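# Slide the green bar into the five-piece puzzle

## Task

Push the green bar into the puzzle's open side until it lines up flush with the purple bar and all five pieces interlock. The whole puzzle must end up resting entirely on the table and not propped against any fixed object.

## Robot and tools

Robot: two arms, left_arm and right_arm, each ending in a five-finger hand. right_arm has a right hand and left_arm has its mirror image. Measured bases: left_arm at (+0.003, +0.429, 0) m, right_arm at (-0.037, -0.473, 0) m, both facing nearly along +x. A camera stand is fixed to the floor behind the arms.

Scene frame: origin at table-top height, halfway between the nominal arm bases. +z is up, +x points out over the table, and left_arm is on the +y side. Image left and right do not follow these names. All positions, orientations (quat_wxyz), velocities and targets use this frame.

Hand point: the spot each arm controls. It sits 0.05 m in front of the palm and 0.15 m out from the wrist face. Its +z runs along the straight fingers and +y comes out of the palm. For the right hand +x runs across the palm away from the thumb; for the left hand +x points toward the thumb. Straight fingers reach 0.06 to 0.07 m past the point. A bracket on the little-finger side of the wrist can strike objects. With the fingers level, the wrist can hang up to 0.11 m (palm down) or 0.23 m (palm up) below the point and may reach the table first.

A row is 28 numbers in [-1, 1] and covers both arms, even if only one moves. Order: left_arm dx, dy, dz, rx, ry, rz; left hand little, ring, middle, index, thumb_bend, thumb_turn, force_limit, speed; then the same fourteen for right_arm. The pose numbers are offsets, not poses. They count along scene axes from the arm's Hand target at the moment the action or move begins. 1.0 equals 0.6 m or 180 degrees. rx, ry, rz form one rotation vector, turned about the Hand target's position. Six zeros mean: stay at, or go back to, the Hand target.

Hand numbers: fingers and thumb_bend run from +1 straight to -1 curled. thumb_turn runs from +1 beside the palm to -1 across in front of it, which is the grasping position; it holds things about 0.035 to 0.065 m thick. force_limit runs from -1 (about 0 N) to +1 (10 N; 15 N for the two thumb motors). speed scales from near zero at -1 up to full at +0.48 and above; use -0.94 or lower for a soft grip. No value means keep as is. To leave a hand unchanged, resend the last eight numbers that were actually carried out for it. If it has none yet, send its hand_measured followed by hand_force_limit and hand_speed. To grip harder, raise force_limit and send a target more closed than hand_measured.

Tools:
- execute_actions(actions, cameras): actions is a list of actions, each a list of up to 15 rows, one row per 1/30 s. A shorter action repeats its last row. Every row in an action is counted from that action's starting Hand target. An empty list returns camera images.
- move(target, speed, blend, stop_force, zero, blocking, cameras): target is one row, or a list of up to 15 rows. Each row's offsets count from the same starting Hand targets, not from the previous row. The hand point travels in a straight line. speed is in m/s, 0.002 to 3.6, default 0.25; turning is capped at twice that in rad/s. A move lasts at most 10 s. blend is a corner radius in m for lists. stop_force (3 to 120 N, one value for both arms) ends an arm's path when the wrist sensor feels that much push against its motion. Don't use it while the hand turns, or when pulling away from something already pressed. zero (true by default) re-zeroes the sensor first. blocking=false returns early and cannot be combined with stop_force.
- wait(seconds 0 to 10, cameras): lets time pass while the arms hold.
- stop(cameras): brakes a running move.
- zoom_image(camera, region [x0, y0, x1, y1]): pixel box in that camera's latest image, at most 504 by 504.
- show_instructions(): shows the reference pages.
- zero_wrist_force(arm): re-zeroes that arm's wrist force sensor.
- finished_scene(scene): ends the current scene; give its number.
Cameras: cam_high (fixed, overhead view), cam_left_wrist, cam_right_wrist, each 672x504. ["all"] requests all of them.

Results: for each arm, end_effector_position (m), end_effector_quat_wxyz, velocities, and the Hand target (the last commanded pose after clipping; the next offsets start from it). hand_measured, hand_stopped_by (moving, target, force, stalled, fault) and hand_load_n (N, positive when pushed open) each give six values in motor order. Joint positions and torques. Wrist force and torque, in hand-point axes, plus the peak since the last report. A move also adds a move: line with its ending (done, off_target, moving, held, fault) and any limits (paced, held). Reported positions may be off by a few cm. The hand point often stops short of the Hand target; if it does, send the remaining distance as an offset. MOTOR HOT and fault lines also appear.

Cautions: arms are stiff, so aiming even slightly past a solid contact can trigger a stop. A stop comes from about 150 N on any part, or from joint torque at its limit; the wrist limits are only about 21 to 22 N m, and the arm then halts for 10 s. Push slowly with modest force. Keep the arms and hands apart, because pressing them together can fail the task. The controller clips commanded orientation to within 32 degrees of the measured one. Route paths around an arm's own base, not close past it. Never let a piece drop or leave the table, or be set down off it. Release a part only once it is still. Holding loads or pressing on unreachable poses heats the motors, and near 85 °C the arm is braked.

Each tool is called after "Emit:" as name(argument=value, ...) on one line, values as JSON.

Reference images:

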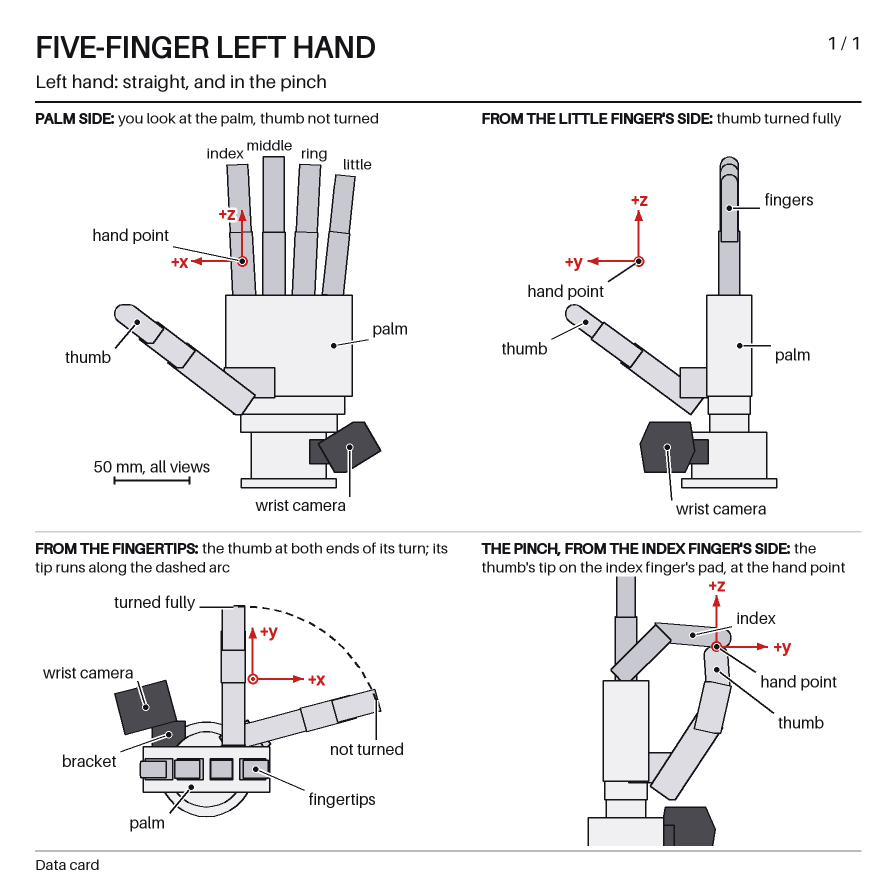

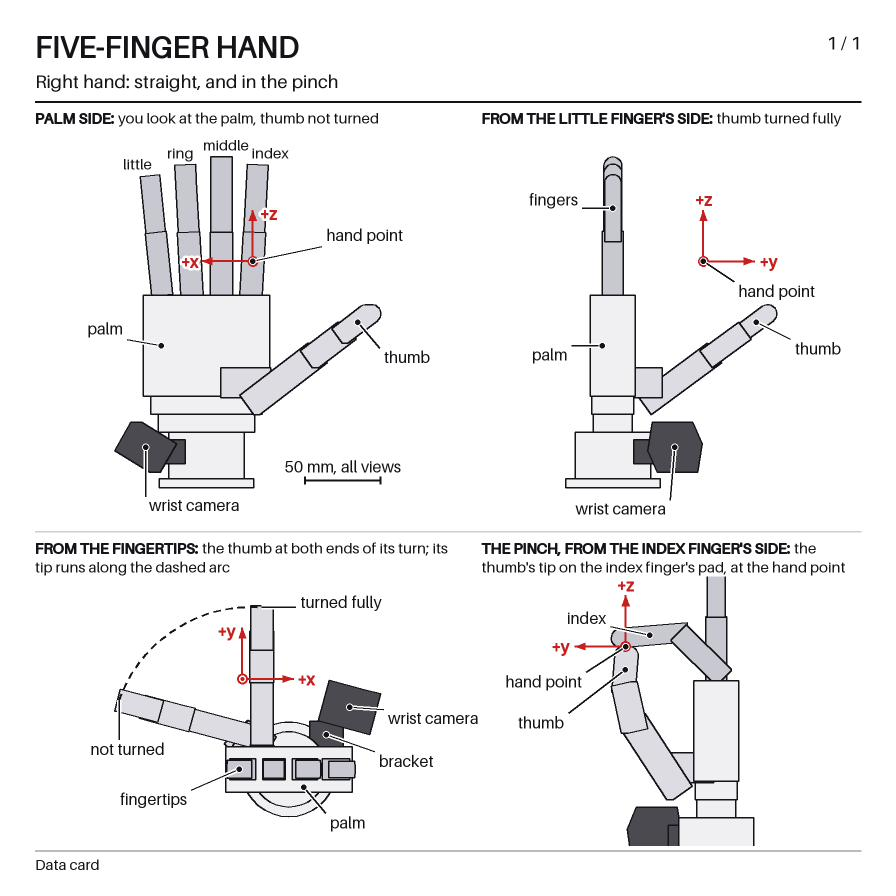

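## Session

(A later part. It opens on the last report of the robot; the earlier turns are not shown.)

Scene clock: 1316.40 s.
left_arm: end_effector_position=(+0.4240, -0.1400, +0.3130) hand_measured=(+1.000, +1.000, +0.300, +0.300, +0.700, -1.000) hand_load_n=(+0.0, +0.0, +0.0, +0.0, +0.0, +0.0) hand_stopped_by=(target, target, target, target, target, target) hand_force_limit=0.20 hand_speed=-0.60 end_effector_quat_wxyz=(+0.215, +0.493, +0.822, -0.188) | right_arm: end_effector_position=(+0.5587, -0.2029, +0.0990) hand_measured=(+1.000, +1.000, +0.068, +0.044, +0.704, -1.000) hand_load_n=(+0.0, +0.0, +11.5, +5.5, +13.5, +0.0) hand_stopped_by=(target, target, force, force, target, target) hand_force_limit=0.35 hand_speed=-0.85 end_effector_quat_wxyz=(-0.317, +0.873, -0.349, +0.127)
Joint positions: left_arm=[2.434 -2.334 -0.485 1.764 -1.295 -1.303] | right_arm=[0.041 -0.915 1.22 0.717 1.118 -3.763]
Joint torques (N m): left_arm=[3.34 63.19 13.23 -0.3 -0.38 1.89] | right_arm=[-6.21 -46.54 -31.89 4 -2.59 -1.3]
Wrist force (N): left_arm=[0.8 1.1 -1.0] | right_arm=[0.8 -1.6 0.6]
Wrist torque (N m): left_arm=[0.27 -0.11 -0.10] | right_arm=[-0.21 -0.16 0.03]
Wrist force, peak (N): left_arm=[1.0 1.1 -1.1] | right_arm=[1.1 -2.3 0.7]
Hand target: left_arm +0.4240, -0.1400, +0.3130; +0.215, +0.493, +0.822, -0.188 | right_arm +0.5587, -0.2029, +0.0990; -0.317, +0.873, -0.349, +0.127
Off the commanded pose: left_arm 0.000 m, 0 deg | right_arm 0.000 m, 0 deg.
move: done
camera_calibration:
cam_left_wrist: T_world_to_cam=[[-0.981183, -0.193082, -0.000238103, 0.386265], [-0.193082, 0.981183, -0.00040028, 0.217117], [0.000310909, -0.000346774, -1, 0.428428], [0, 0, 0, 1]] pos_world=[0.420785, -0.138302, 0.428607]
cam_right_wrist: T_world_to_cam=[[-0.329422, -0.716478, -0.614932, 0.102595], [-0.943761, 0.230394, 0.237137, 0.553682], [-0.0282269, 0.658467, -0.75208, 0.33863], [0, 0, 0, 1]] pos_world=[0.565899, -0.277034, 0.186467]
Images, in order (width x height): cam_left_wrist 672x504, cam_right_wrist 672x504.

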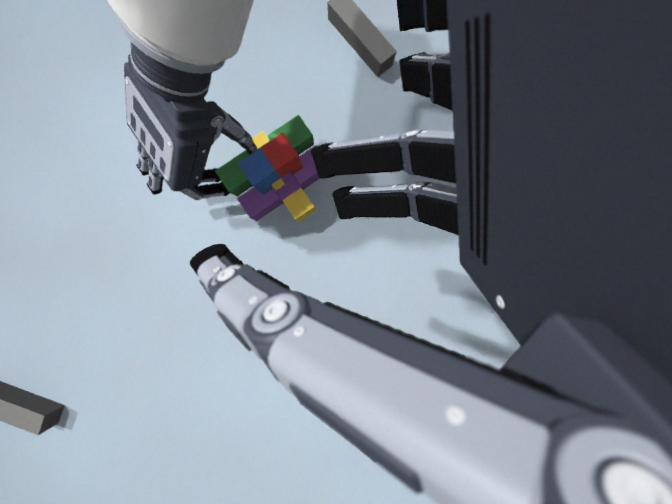

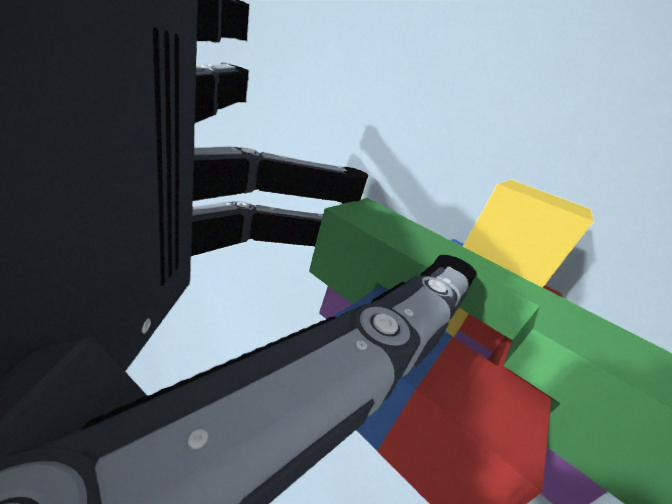

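Emit:
move(target=[0,0,0,0,0,0,1,1,0.3,0.3,0.7,-1,0.2,-0.6,-0.0018,0.00175,0,0,0,0,1,1,-0.44,-0.44,0.7,-1,0.35,-0.85], speed=0.01, stop_force=3, cameras=["cam_right_wrist","cam_left_wrist"])

Emit:
zoom_image(camera="cam_left_wrist", region=[200, 100, 310, 190])

Emit:
zoom_image(camera="cam_right_wrist", region=[430, 220, 640, 420])

Scene clock: 1342.13 s.
left_arm: end_effector_position=(+0.4240, -0.1400, +0.3130) hand_measured=(+1.000, +1.000, +0.300, +0.300, +0.700, -1.000) hand_load_n=(+0.0, +0.0, +0.0, +0.0, +0.0, +0.0) hand_stopped_by=(target, target, target, target, target, target) hand_force_limit=0.20 hand_speed=-0.60 end_effector_quat_wxyz=(+0.215, +0.493, +0.822, -0.188) | right_arm: end_effector_position=(+0.5576, -0.2018, +0.0990) hand_measured=(+1.000, +1.000, +0.068, +0.044, +0.704, -1.000) hand_load_n=(+0.0, +0.0, +12.0, +5.5, +13.5, -0.5) hand_stopped_by=(target, target, force, force, target, target) hand_force_limit=0.35 hand_speed=-0.85 end_effector_quat_wxyz=(-0.317, +0.873, -0.349, +0.127)
Joint positions: left_arm=[2.434 -2.334 -0.485 1.764 -1.295 -1.303] | right_arm=[0.043 -0.917 1.223 0.715 1.119 -3.761]
Joint torques (N m): left_arm=[2.33 63.42 13.55 -0.33 -0.45 1.95] | right_arm=[-1.13 -59.63 -22.72 1.97 0.81 0.43]
Wrist force (N): left_arm=[1.0 0.8 -0.9] | right_arm=[0.7 -1.8 1.1]
Wrist torque (N m): left_arm=[0.24 -0.14 -0.08] | right_arm=[-0.28 -0.15 0.01]
Wrist force, peak (N): left_arm=[0.9 1.1 -1.1] | right_arm=[1.1 -1.9 0.8]
Hand target: left_arm +0.4240, -0.1400, +0.3130; +0.215, +0.493, +0.822, -0.188 | right_arm +0.5577, -0.2018, +0.0990; -0.317, +0.873, -0.349, +0.127
Off the commanded pose: left_arm 0.000 m, 0 deg | right_arm 0.000 m, 0 deg.
move: done
camera_calibration:
cam_left_wrist: T_world_to_cam=[[-0.981182, -0.193083, -0.000336212, 0.386306], [-0.193083, 0.981182, -0.000419586, 0.217126], [0.0004109, -0.000346774, -1, 0.428387], [0, 0, 0, 1]] pos_world=[0.420784, -0.138302, 0.428608]
cam_right_wrist: T_world_to_cam=[[-0.329424, -0.716431, -0.614986, 0.103045], [-0.94376, 0.230379, 0.237154, 0.552382], [-0.0282249, 0.658523, -0.752031, 0.33788], [0, 0, 0, 1]] pos_world=[0.564799, -0.275934, 0.186467]
Images, in order (width x height): cam_left_wrist 672x504, cam_right_wrist 672x504.

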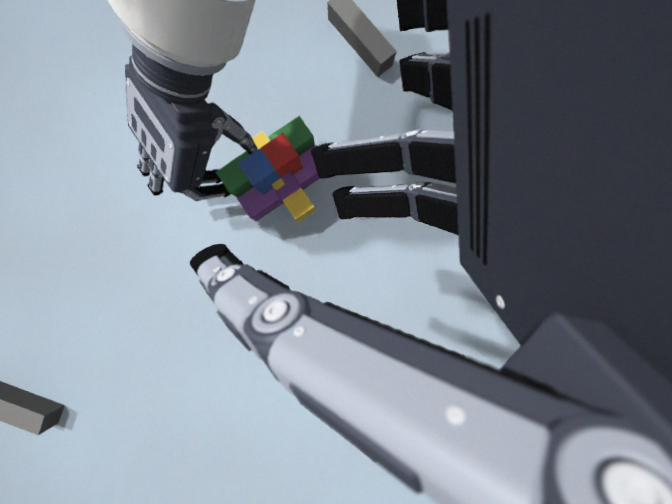

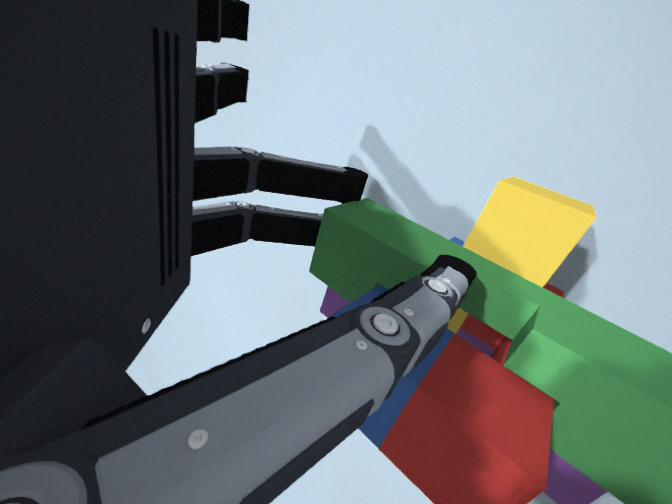

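Scaled by 4.582 from the camera's 672x504 image, which has a finer 960x720 frame.

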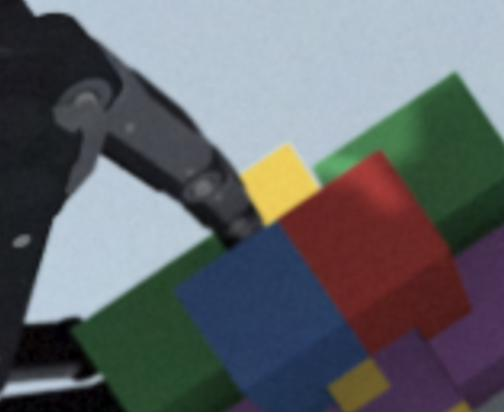

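Scaled by 2.400 from the camera's 672x504 image, which has a finer 960x720 frame.

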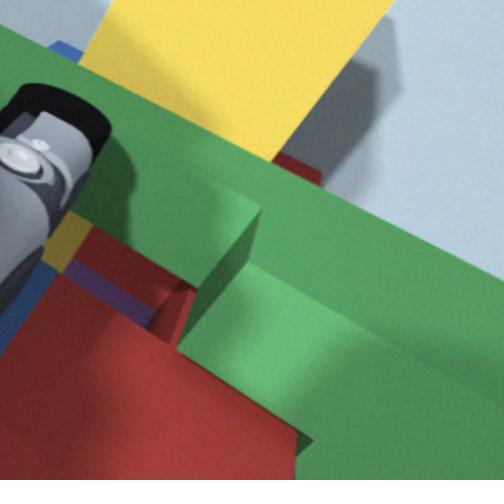

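Emit:
move(target=[0,0,0,0,0,0,1,1,0.3,0.3,0.7,-1,0.2,-0.6,-0.0014,0.0014,0,0,0,0,1,1,-0.44,-0.44,0.7,-1,0.35,-0.85], speed=0.01, stop_force=3, cameras=["cam_right_wrist","cam_left_wrist"])

Emit:
zoom_image(camera="cam_left_wrist", region=[200, 100, 310, 190])

Emit:
zoom_image(camera="cam_right_wrist", region=[430, 220, 640, 420])

Scene clock: 1354.97 s.
left_arm: end_effector_position=(+0.4240, -0.1400, +0.3130) hand_measured=(+1.000, +1.000, +0.300, +0.300, +0.700, -1.000) hand_load_n=(+0.0, +0.0, +0.0, +0.0, +0.0, +0.0) hand_stopped_by=(target, target, target, target, target, target) hand_force_limit=0.20 hand_speed=-0.60 end_effector_quat_wxyz=(+0.215, +0.493, +0.822, -0.188) | right_arm: end_effector_position=(+0.5568, -0.2009, +0.0990) hand_measured=(+1.000, +1.000, +0.068, +0.044, +0.704, -1.000) hand_load_n=(+0.0, +0.0, +12.0, +5.5, +13.5, +0.0) hand_stopped_by=(target, target, force, force, target, target) hand_force_limit=0.35 hand_speed=-0.85 end_effector_quat_wxyz=(-0.317, +0.873, -0.349, +0.127)
Joint positions: left_arm=[2.434 -2.334 -0.485 1.764 -1.295 -1.303] | right_arm=[0.044 -0.919 1.226 0.714 1.12 -3.76]
Joint torques (N m): left_arm=[2.11 64.05 13.46 -0.43 -0.65 1.94] | right_arm=[-0.06 -61.25 -20.97 1.24 0.8 1.26]
Wrist force (N): left_arm=[0.9 1.0 -0.9] | right_arm=[0.6 -1.5 0.8]
Wrist torque (N m): left_arm=[0.26 -0.12 -0.10] | right_arm=[-0.22 -0.14 0.01]
Wrist force, peak (N): left_arm=[1.1 1.0 -1.1] | right_arm=[1.1 -2.2 0.5]
Hand target: left_arm +0.4240, -0.1400, +0.3130; +0.215, +0.493, +0.822, -0.188 | right_arm +0.5568, -0.2010, +0.0990; -0.317, +0.873, -0.349, +0.127
Off the commanded pose: left_arm 0.000 m, 0 deg | right_arm 0.000 m, 0 deg.
move: done
camera_calibration:
cam_left_wrist: T_world_to_cam=[[-0.981182, -0.193083, -0.000336212, 0.386306], [-0.193083, 0.981182, -0.000419586, 0.217126], [0.0004109, -0.000346774, -1, 0.428387], [0, 0, 0, 1]] pos_world=[0.420784, -0.138302, 0.428608]
cam_right_wrist: T_world_to_cam=[[-0.329424, -0.716431, -0.614986, 0.103322], [-0.94376, 0.230379, 0.237154, 0.551349], [-0.0282249, 0.658523, -0.752031, 0.337327], [0, 0, 0, 1]] pos_world=[0.563899, -0.275134, 0.186467]
Images, in order (width x height): cam_left_wrist 672x504, cam_right_wrist 672x504.

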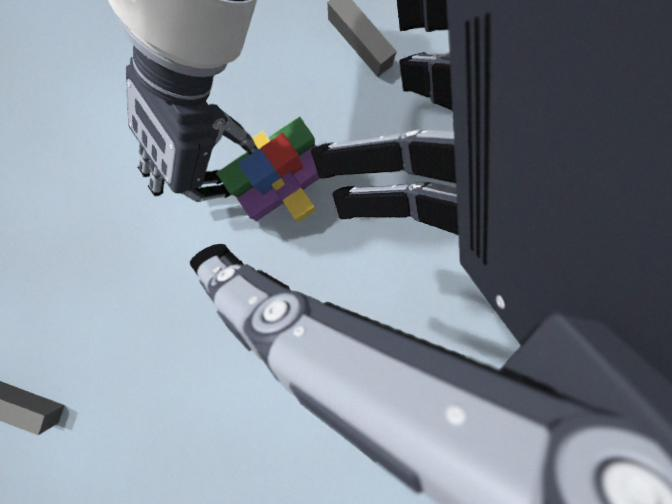

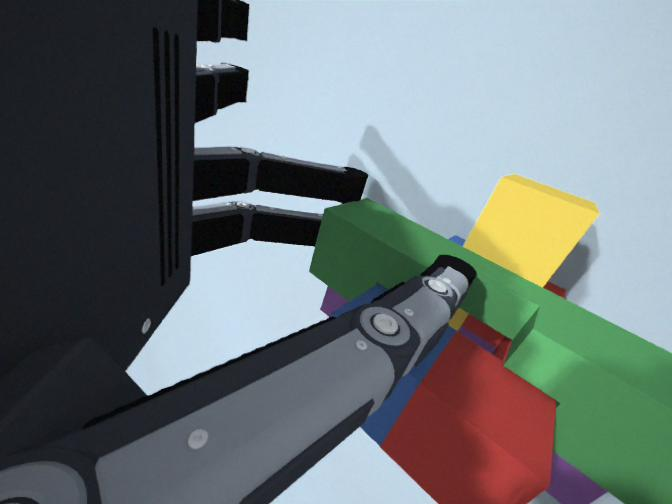

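Scaled by 4.582 from the camera's 672x504 image, which has a finer 960x720 frame.

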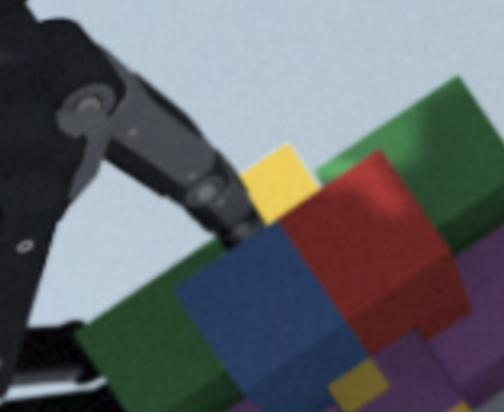

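Scaled by 2.400 from the camera's 672x504 image, which has a finer 960x720 frame.

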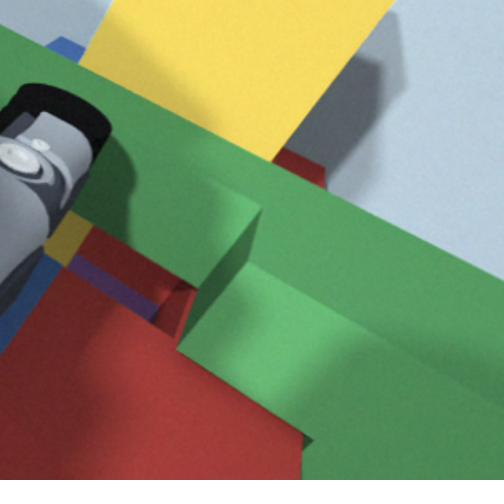

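Emit:
move(target=[0,0,0,0,0,0,1,1,0.3,0.3,0.7,-1,0.2,-0.6,-0.0013,0.0013,0,0,0,0,1,1,-0.44,-0.44,0.7,-1,0.35,-0.85], speed=0.01, stop_force=3, cameras=["cam_right_wrist","cam_left_wrist"])

Emit:
zoom_image(camera="cam_left_wrist", region=[200, 100, 310, 190])

Emit:
zoom_image(camera="cam_right_wrist", region=[430, 220, 640, 420])

Scene clock: 1360.60 s.
left_arm: end_effector_position=(+0.4240, -0.1400, +0.3130) hand_measured=(+1.000, +1.000, +0.300, +0.300, +0.700, -1.000) hand_load_n=(+0.0, +0.0, +0.0, +0.0, +0.0, +0.0) hand_stopped_by=(target, target, target, target, target, target) hand_force_limit=0.20 hand_speed=-0.60 end_effector_quat_wxyz=(+0.215, +0.493, +0.822, -0.188) | right_arm: end_effector_position=(+0.5560, -0.2002, +0.0990) hand_measured=(+1.000, +1.000, +0.068, +0.044, +0.704, -1.000) hand_load_n=(+0.0, -0.5, +12.0, +5.5, +13.5, -0.5) hand_stopped_by=(target, target, force, force, target, target) hand_force_limit=0.35 hand_speed=-0.85 end_effector_quat_wxyz=(-0.317, +0.873, -0.349, +0.127)
Joint positions: left_arm=[2.434 -2.334 -0.485 1.764 -1.295 -1.303] | right_arm=[0.046 -0.92 1.228 0.712 1.121 -3.758]
Joint torques (N m): left_arm=[1.48 64 13.7 -0.49 -0.74 1.9] | right_arm=[1.36 -61.23 -20.52 1.55 0.79 0.71]
Wrist force (N): left_arm=[0.7 1.0 -1.1] | right_arm=[0.6 -2.0 0.8]
Wrist torque (N m): left_arm=[0.26 -0.10 -0.11] | right_arm=[-0.28 -0.13 0.00]
Wrist force, peak (N): left_arm=[0.9 1.1 -1.2] | right_arm=[1.1 -1.8 1.0]
Hand target: left_arm +0.4240, -0.1400, +0.3130; +0.215, +0.493, +0.822, -0.188 | right_arm +0.5560, -0.2002, +0.0990; -0.317, +0.873, -0.349, +0.127
Off the commanded pose: left_arm 0.000 m, 0 deg | right_arm 0.000 m, 0 deg.
move: done
camera_calibration:
cam_left_wrist: T_world_to_cam=[[-0.981182, -0.193083, -0.000336212, 0.386306], [-0.193083, 0.981182, -0.000419586, 0.217126], [0.0004109, -0.000346774, -1, 0.428387], [0, 0, 0, 1]] pos_world=[0.420784, -0.138302, 0.428608]
cam_right_wrist: T_world_to_cam=[[-0.329424, -0.716431, -0.614986, 0.103631], [-0.94376, 0.230379, 0.237154, 0.550409], [-0.0282249, 0.658523, -0.752031, 0.336778], [0, 0, 0, 1]] pos_world=[0.563099, -0.274334, 0.186467]
Images, in order (width x height): cam_left_wrist 672x504, cam_right_wrist 672x504.

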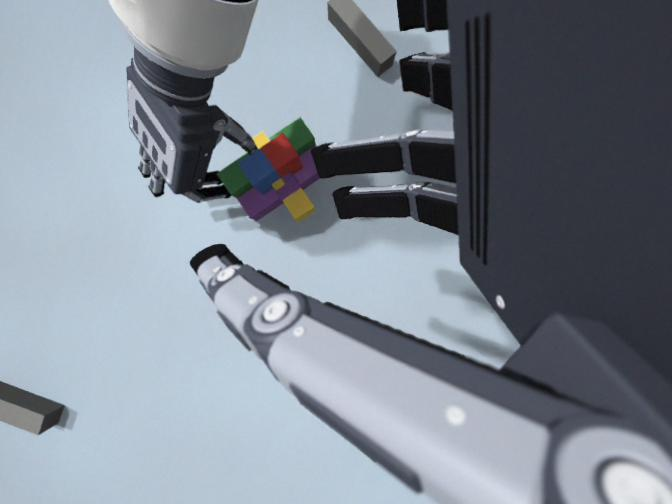

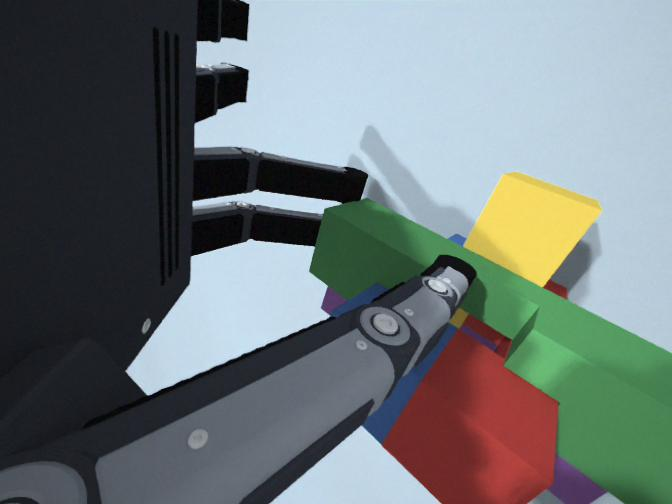

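Scaled by 4.582 from the camera's 672x504 image, which has a finer 960x720 frame.

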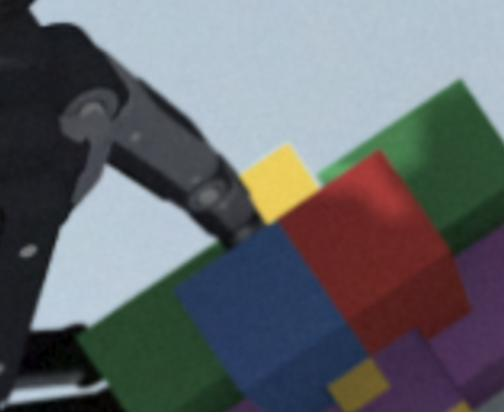

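Scaled by 2.400 from the camera's 672x504 image, which has a finer 960x720 frame.

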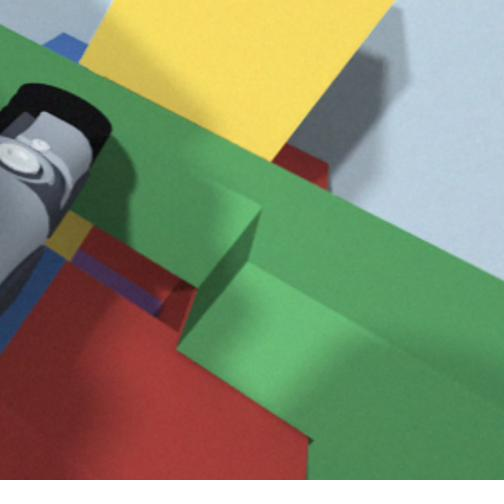

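Emit:
zoom_image(camera="cam_right_wrist", region=[445, 225, 575, 315])

Scaled by 3.877 from the camera's 672x504 image, which has a finer 960x720 frame.

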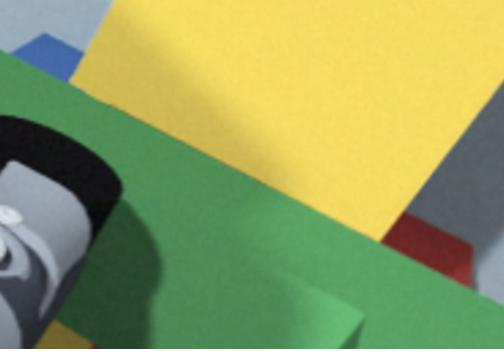

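Emit:
move(target=[0,0,0,0,0,0,1,1,0.3,0.3,0.7,-1,0.2,-0.6,-0.001,0.001,0,0,0,0,1,1,-0.44,-0.44,0.7,-1,0.35,-0.85], speed=0.01, stop_force=3, cameras=["cam_right_wrist","cam_left_wrist"])

Emit:
zoom_image(camera="cam_left_wrist", region=[200, 100, 310, 190])

Emit:
zoom_image(camera="cam_right_wrist", region=[430, 220, 640, 420])

Emit:
zoom_image(camera="cam_right_wrist", region=[445, 225, 575, 315])

Scene clock: 1369.37 s.
left_arm: end_effector_position=(+0.4240, -0.1400, +0.3130) hand_measured=(+1.000, +1.000, +0.300, +0.300, +0.700, -1.000) hand_load_n=(+0.0, +0.0, +0.0, +0.0, -0.5, +0.0) hand_stopped_by=(target, target, target, target, target, target) hand_force_limit=0.20 hand_speed=-0.60 end_effector_quat_wxyz=(+0.215, +0.493, +0.822, -0.188) | right_arm: end_effector_position=(+0.5554, -0.1996, +0.0990) hand_measured=(+1.000, +1.000, +0.068, +0.044, +0.704, -1.000) hand_load_n=(+0.0, +0.0, +12.0, +5.5, +13.5, -0.5) hand_stopped_by=(target, target, force, force, target, target) hand_force_limit=0.35 hand_speed=-0.85 end_effector_quat_wxyz=(-0.317, +0.873, -0.349, +0.127)
Joint positions: left_arm=[2.434 -2.334 -0.485 1.764 -1.295 -1.303] | right_arm=[0.047 -0.921 1.229 0.711 1.121 -3.757]
Joint torques (N m): left_arm=[1.09 63.49 13.74 -0.61 -0.63 1.88] | right_arm=[3.47 -61.96 -17.98 1.29 0.87 1.16]
Wrist force (N): left_arm=[0.8 0.9 -0.9] | right_arm=[0.9 -1.9 0.5]
Wrist torque (N m): left_arm=[0.24 -0.11 -0.09] | right_arm=[-0.24 -0.15 0.02]
Wrist force, peak (N): left_arm=[1.1 0.9 -1.1] | right_arm=[1.2 -2.1 0.7]
Hand target: left_arm +0.4240, -0.1400, +0.3130; +0.215, +0.493, +0.822, -0.188 | right_arm +0.5554, -0.1996, +0.0990; -0.317, +0.873, -0.349, +0.127
Off the commanded pose: left_arm 0.000 m, 0 deg | right_arm 0.000 m, 0 deg.
move: done
camera_calibration:
cam_left_wrist: T_world_to_cam=[[-0.981182, -0.193083, -0.000336212, 0.386306], [-0.193083, 0.981182, -0.000419586, 0.217126], [0.0004109, -0.000346774, -1, 0.428387], [0, 0, 0, 1]] pos_world=[0.420784, -0.138302, 0.428608]
cam_right_wrist: T_world_to_cam=[[-0.329424, -0.716431, -0.614986, 0.103864], [-0.94376, 0.230379, 0.237154, 0.549705], [-0.0282249, 0.658523, -0.752031, 0.336366], [0, 0, 0, 1]] pos_world=[0.562499, -0.273734, 0.186467]
Images, in order (width x height): cam_left_wrist 672x504, cam_right_wrist 672x504.

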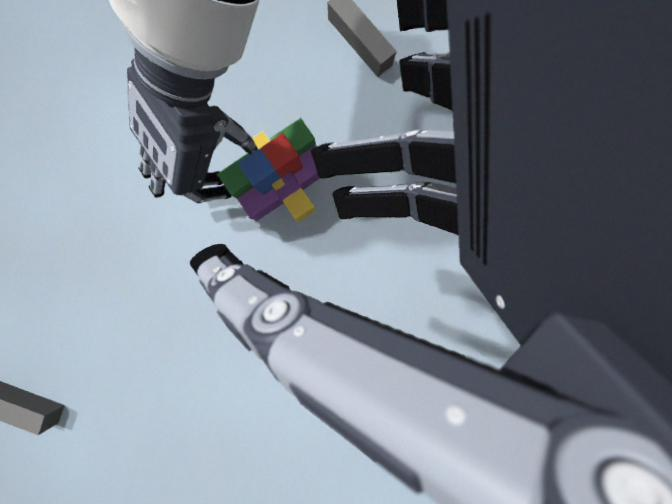

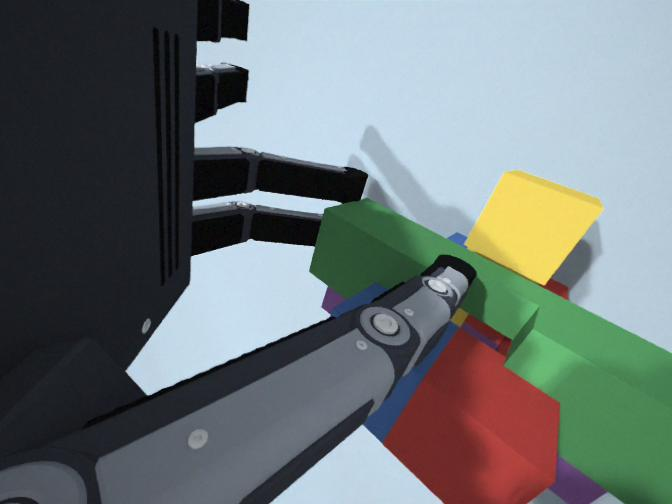

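Scaled by 4.582 from the camera's 672x504 image, which has a finer 960x720 frame.

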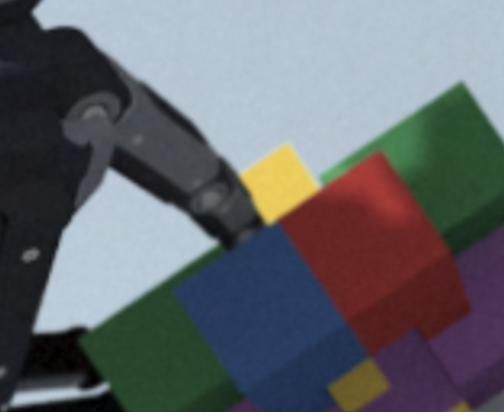

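Scaled by 2.400 from the camera's 672x504 image, which has a finer 960x720 frame.

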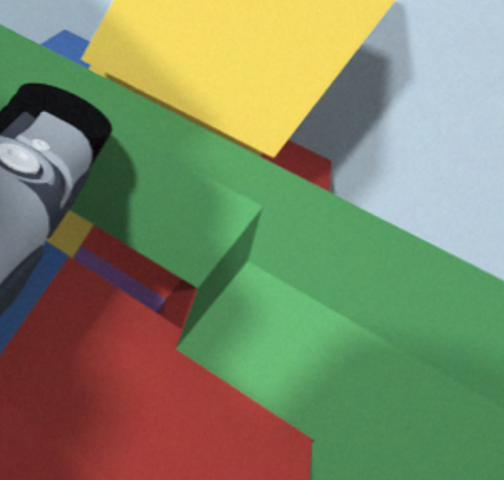

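Scaled by 3.877 from the camera's 672x504 image, which has a finer 960x720 frame.

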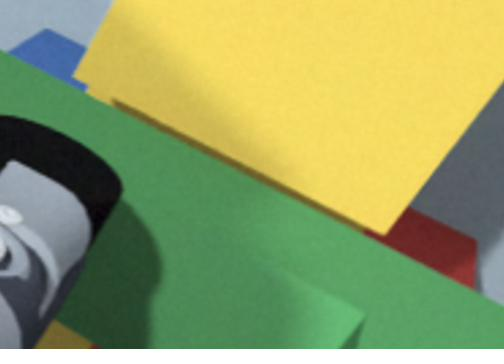

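Emit:
move(target=[0,0,0,0,0,0,1,1,0.3,0.3,0.7,-1,0.2,-0.6,0,0,-0.015,0,0,0,1,1,-0.44,-0.44,0.7,-1,0.35,-0.85], speed=0.01, stop_force=3, cameras=["cam_right_wrist","cam_left_wrist"])

Emit:
zoom_image(camera="cam_left_wrist", region=[200, 100, 310, 190])

Emit:
zoom_image(camera="cam_right_wrist", region=[430, 220, 640, 420])

Scene clock: 1389.13 s.
left_arm: end_effector_position=(+0.4240, -0.1400, +0.3130) hand_measured=(+1.000, +1.000, +0.300, +0.300, +0.700, -1.000) hand_load_n=(+0.0, +0.0, +0.0, +0.0, +0.0, +0.0) hand_stopped_by=(target, target, target, target, target, target) hand_force_limit=0.20 hand_speed=-0.60 end_effector_quat_wxyz=(+0.215, +0.493, +0.822, -0.188) | right_arm: end_effector_position=(+0.5555, -0.1996, +0.0924) hand_measured=(+1.000, +1.000, +0.068, +0.044, +0.704, -1.000) hand_load_n=(+0.0, +0.0, +10.5, +4.5, +12.0, +0.5) hand_stopped_by=(target, target, force, force, target, target) hand_force_limit=0.35 hand_speed=-0.85 end_effector_quat_wxyz=(-0.317, +0.873, -0.349, +0.127)
Joint positions: left_arm=[2.434 -2.334 -0.485 1.764 -1.295 -1.303] | right_arm=[0.047 -0.916 1.238 0.697 1.121 -3.757]
Joint torques (N m): left_arm=[-0.5 63.24 14.65 -0.63 -0.58 1.96] | right_arm=[-5.79 -65.15 -31.66 3.55 -0.8 -1.4]
Wrist force (N): left_arm=[0.7 0.9 -1.0] | right_arm=[0.7 -1.8 1.0]
Wrist torque (N m): left_arm=[0.25 -0.10 -0.10] | right_arm=[-0.15 -0.16 0.05]
Wrist force, peak (N): left_arm=[1.0 1.0 -1.2] | right_arm=[1.9 -7.5 -1.4]
Hand target: left_arm +0.4240, -0.1400, +0.3130; +0.215, +0.493, +0.822, -0.188 | right_arm +0.5555, -0.1996, +0.0924; -0.317, +0.873, -0.349, +0.127 (not the last commanded pose)
Off the commanded pose: left_arm 0.000 m, 0 deg | right_arm 0.002 m, 0 deg.
move: contact (right_arm)
camera_calibration:
cam_left_wrist: T_world_to_cam=[[-0.981182, -0.193083, -0.000336212, 0.386306], [-0.193083, 0.981182, -0.000419586, 0.217126], [0.0004109, -0.000346774, -1, 0.428387], [0, 0, 0, 1]] pos_world=[0.420784, -0.138302, 0.428608]
cam_right_wrist: T_world_to_cam=[[-0.329424, -0.716431, -0.614986, 0.0997761], [-0.94376, 0.230379, 0.237154, 0.551388], [-0.0282249, 0.658523, -0.752031, 0.33133], [0, 0, 0, 1]] pos_world=[0.562599, -0.273734, 0.179767]
Images, in order (width x height): cam_left_wrist 672x504, cam_right_wrist 672x504.

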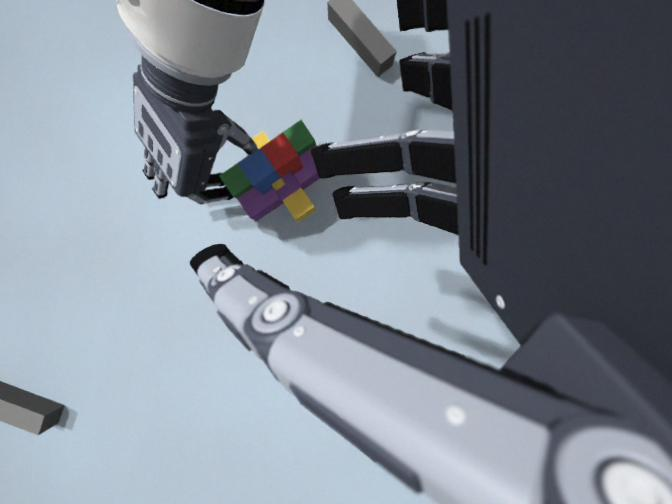

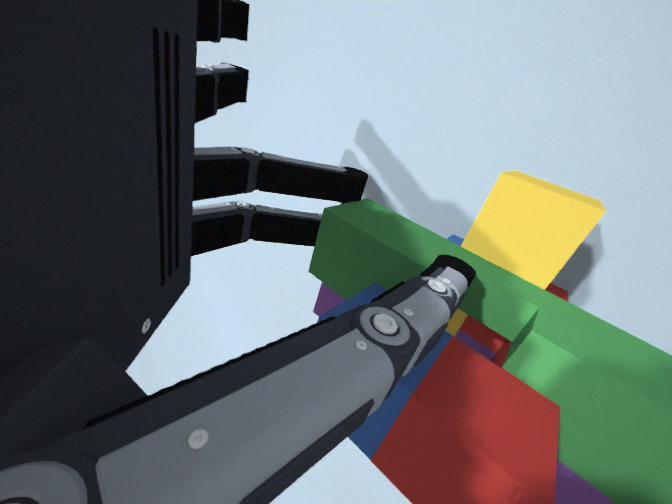

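Scaled by 4.582 from the camera's 672x504 image, which has a finer 960x720 frame.

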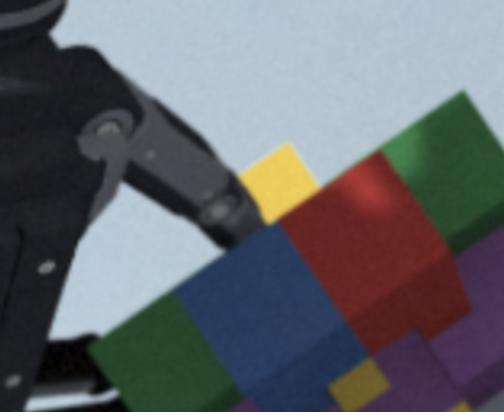

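Scaled by 2.400 from the camera's 672x504 image, which has a finer 960x720 frame.

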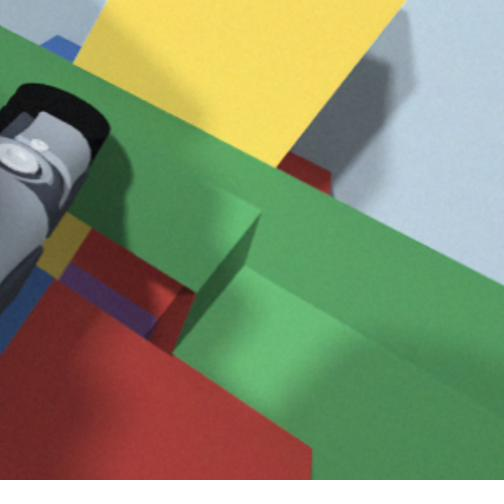

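Emit:
move(target=[[0,0,0,0,0,0,1,1,0.3,0.3,0.7,-1,0.2,-0.6,0,0,0.005,0,0,0,1,1,-0.44,-0.44,0.7,-1,0.35,-0.85],[0,0,0,0,0,0,1,1,0.3,0.3,0.7,-1,0.2,-0.6,-0.0009,0.0009,0.005,0,0,0,1,1,-0.44,-0.44,0.7,-1,0.35,-0.85]], speed=0.01, cameras=["cam_right_wrist","cam_left_wrist"])

Emit:
zoom_image(camera="cam_left_wrist", region=[200, 100, 310, 190])

Emit:
zoom_image(camera="cam_right_wrist", region=[430, 220, 640, 420])

Emit:
zoom_image(camera="cam_right_wrist", region=[445, 225, 575, 315])

Scene clock: 1402.57 s.
left_arm: end_effector_position=(+0.4240, -0.1400, +0.3130) hand_measured=(+1.000, +1.000, +0.300, +0.300, +0.700, -1.000) hand_load_n=(+0.0, +0.0, +0.0, +0.0, +0.0, +0.0) hand_stopped_by=(target, target, target, target, target, target) hand_force_limit=0.20 hand_speed=-0.60 end_effector_quat_wxyz=(+0.215, +0.493, +0.822, -0.188) | right_arm: end_effector_position=(+0.5549, -0.1990, +0.0955) hand_measured=(+1.000, +1.000, +0.068, +0.044, +0.704, -1.000) hand_load_n=(+0.0, +0.0, +10.5, +4.5, +12.0, +0.0) hand_stopped_by=(target, target, force, force, target, target) hand_force_limit=0.35 hand_speed=-0.85 end_effector_quat_wxyz=(-0.317, +0.873, -0.349, +0.127)
Joint positions: left_arm=[2.434 -2.334 -0.485 1.764 -1.295 -1.303] | right_arm=[0.048 -0.919 1.236 0.702 1.122 -3.756]
Joint torques (N m): left_arm=[-1.14 63.06 14.39 -0.53 -0.79 2.04] | right_arm=[2.66 -58.41 -15.93 0.52 1.24 2.1]
Wrist force (N): left_arm=[0.9 0.9 -0.8] | right_arm=[1.4 -2.6 0.2]
Wrist torque (N m): left_arm=[0.23 -0.12 -0.09] | right_arm=[-0.17 -0.14 0.01]
Wrist force, peak (N): left_arm=[0.9 1.2 -1.0] | right_arm=[1.5 -2.8 0.2]
Hand target: left_arm +0.4240, -0.1400, +0.3130; +0.215, +0.493, +0.822, -0.188 | right_arm +0.5549, -0.1990, +0.0954; -0.317, +0.873, -0.349, +0.127
Off the commanded pose: left_arm 0.000 m, 0 deg | right_arm 0.000 m, 0 deg.
move: done
camera_calibration:
cam_left_wrist: T_world_to_cam=[[-0.981182, -0.193083, -0.000336212, 0.386306], [-0.193083, 0.981182, -0.000419586, 0.217126], [0.0004109, -0.000346774, -1, 0.428387], [0, 0, 0, 1]] pos_world=[0.420784, -0.138302, 0.428608]
cam_right_wrist: T_world_to_cam=[[-0.329374, -0.716468, -0.614969, 0.101802], [-0.943781, 0.230419, 0.237034, 0.550016], [-0.0281268, 0.658469, -0.752082, 0.333255], [0, 0, 0, 1]] pos_world=[0.561999, -0.273234, 0.182867]
Images, in order (width x height): cam_left_wrist 672x504, cam_right_wrist 672x504.

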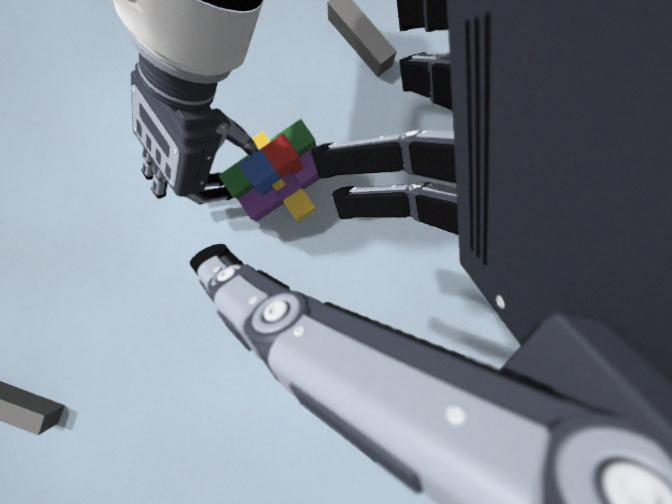

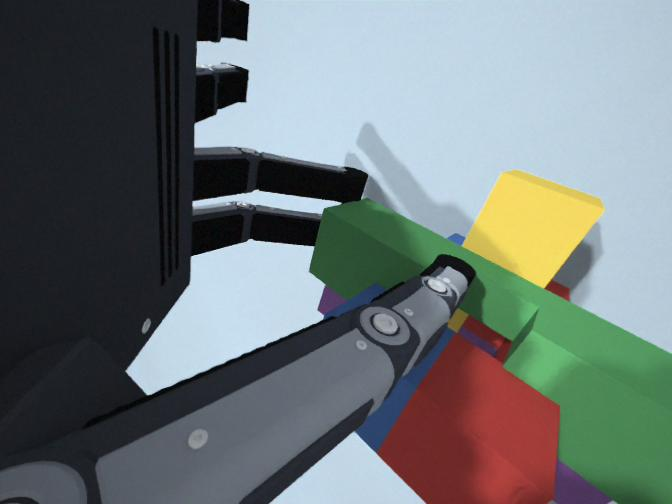

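Scaled by 4.582 from the camera's 672x504 image, which has a finer 960x720 frame.

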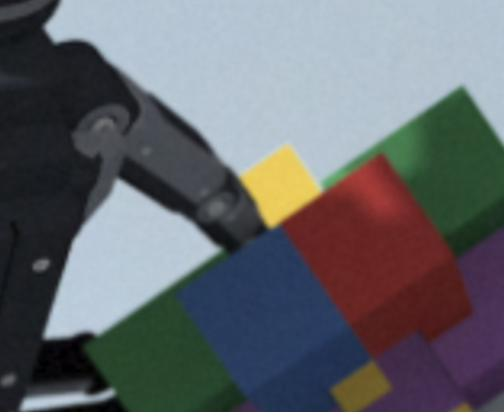

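Scaled by 2.400 from the camera's 672x504 image, which has a finer 960x720 frame.

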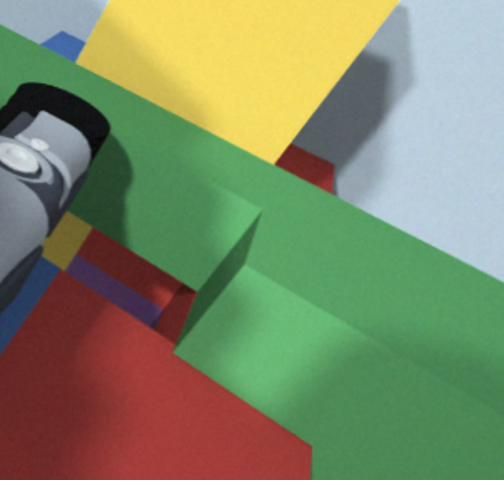

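Scaled by 3.877 from the camera's 672x504 image, which has a finer 960x720 frame.

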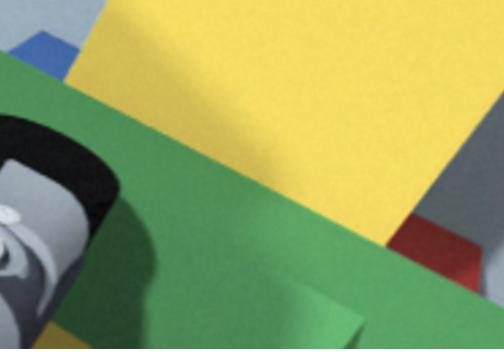

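Emit:
move(target=[[0,0,0,0,0,0,1,1,0.3,0.3,0.7,-1,0.2,-0.6,0.0009,-0.0009,0.006,0,0,0,1,1,-0.44,-0.44,0.7,-1,0.35,-0.85],[0,0,0,0,0,0,1,1,0.3,0.3,0.7,-1,0.2,-0.6,0.0009,-0.0009,0.006,0.00975,0.0099,0,1,1,-0.44,-0.44,0.7,-1,0.35,-0.85]], speed=0.02, cameras=["cam_right_wrist","cam_left_wrist"])

Emit:
zoom_image(camera="cam_left_wrist", region=[200, 100, 310, 190])

Emit:
zoom_image(camera="cam_right_wrist", region=[430, 220, 640, 420])

Scene clock: 1415.23 s.
left_arm: end_effector_position=(+0.4240, -0.1400, +0.3130) hand_measured=(+1.000, +1.000, +0.300, +0.300, +0.700, -1.000) hand_load_n=(+0.0, +0.0, +0.0, +0.0, +0.0, +0.5) hand_stopped_by=(target, target, target, target, target, target) hand_force_limit=0.20 hand_speed=-0.60 end_effector_quat_wxyz=(+0.215, +0.493, +0.822, -0.188) | right_arm: end_effector_position=(+0.5555, -0.1996, +0.0990) hand_measured=(+1.000, +1.000, +0.068, +0.044, +0.704, -1.000) hand_load_n=(+0.0, +0.0, +10.5, +4.5, +12.0, +0.5) hand_stopped_by=(target, target, force, force, target, target) hand_force_limit=0.35 hand_speed=-0.85 end_effector_quat_wxyz=(-0.325, +0.870, -0.356, +0.108)
Joint positions: left_arm=[2.434 -2.334 -0.485 1.764 -1.295 -1.303] | right_arm=[0.033 -0.903 1.209 0.74 1.086 -3.752]
Joint torques (N m): left_arm=[-1.69 63.38 14.86 -0.7 -0.69 1.84] | right_arm=[4.23 -62.59 -18.2 0.85 1.02 1.42]
Wrist force (N): left_arm=[0.9 0.9 -0.8] | right_arm=[0.8 -2.0 1.2]
Wrist torque (N m): left_arm=[0.23 -0.11 -0.09] | right_arm=[-0.25 -0.12 -0.01]
Wrist force, peak (N): left_arm=[0.9 1.1 -1.1] | right_arm=[1.9 -3.8 -0.4]
Hand target: left_arm +0.4240, -0.1400, +0.3130; +0.215, +0.493, +0.822, -0.188 | right_arm +0.5555, -0.1996, +0.0990; -0.325, +0.870, -0.355, +0.108
Off the commanded pose: left_arm 0.000 m, 0 deg | right_arm 0.000 m, 0 deg.
move: done
camera_calibration:
cam_left_wrist: T_world_to_cam=[[-0.981182, -0.193083, -0.000336212, 0.386306], [-0.193083, 0.981182, -0.000419586, 0.217126], [0.0004109, -0.000346774, -1, 0.428387], [0, 0, 0, 1]] pos_world=[0.420784, -0.138302, 0.428608]
cam_right_wrist: T_world_to_cam=[[-0.348882, -0.697259, -0.626188, 0.119595], [-0.935751, 0.222459, 0.273647, 0.540097], [-0.051502, 0.681426, -0.730073, 0.351621], [0, 0, 0, 1]] pos_world=[0.56523, -0.276364, 0.183802]
Images, in order (width x height): cam_left_wrist 672x504, cam_right_wrist 672x504.

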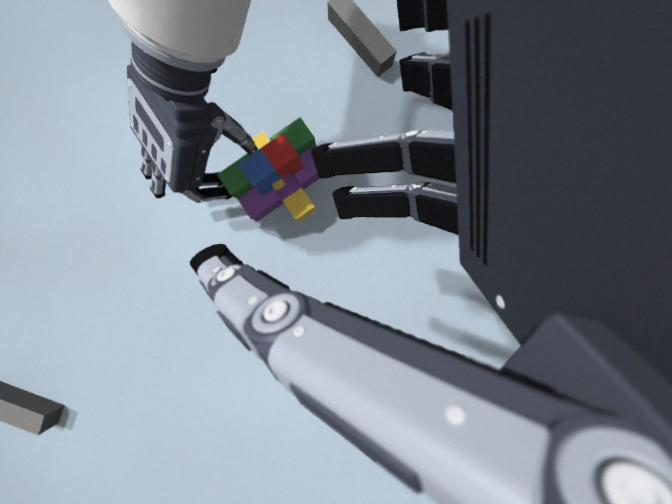

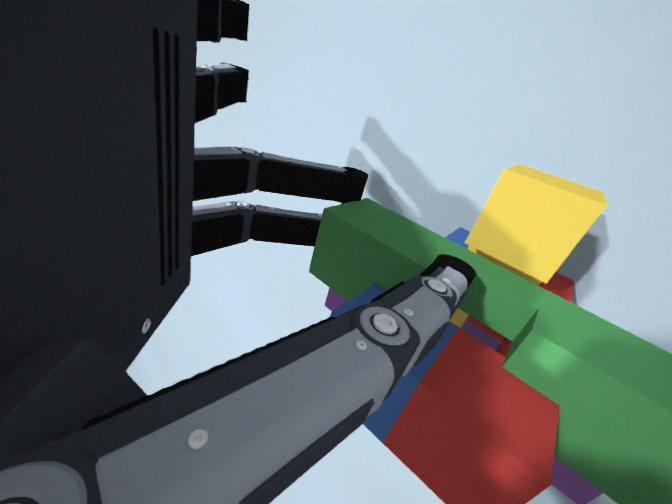

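Scaled by 4.582 from the camera's 672x504 image, which has a finer 960x720 frame.

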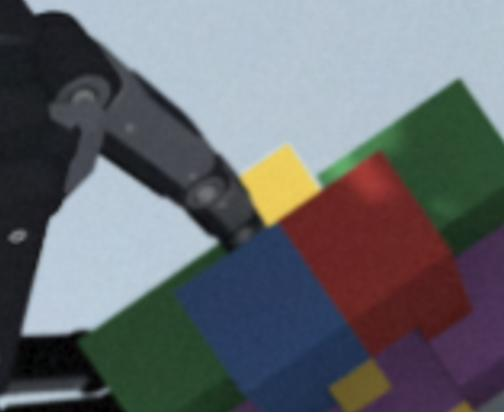

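Scaled by 2.400 from the camera's 672x504 image, which has a finer 960x720 frame.

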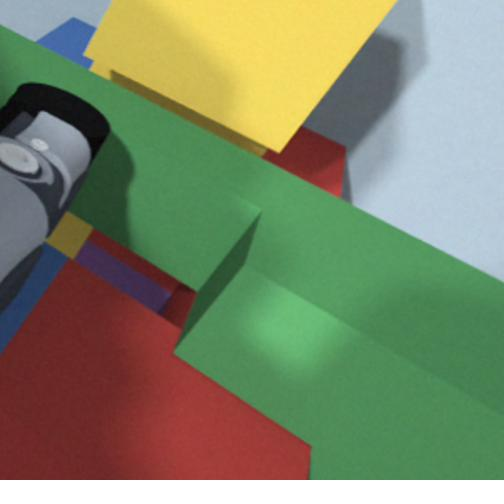

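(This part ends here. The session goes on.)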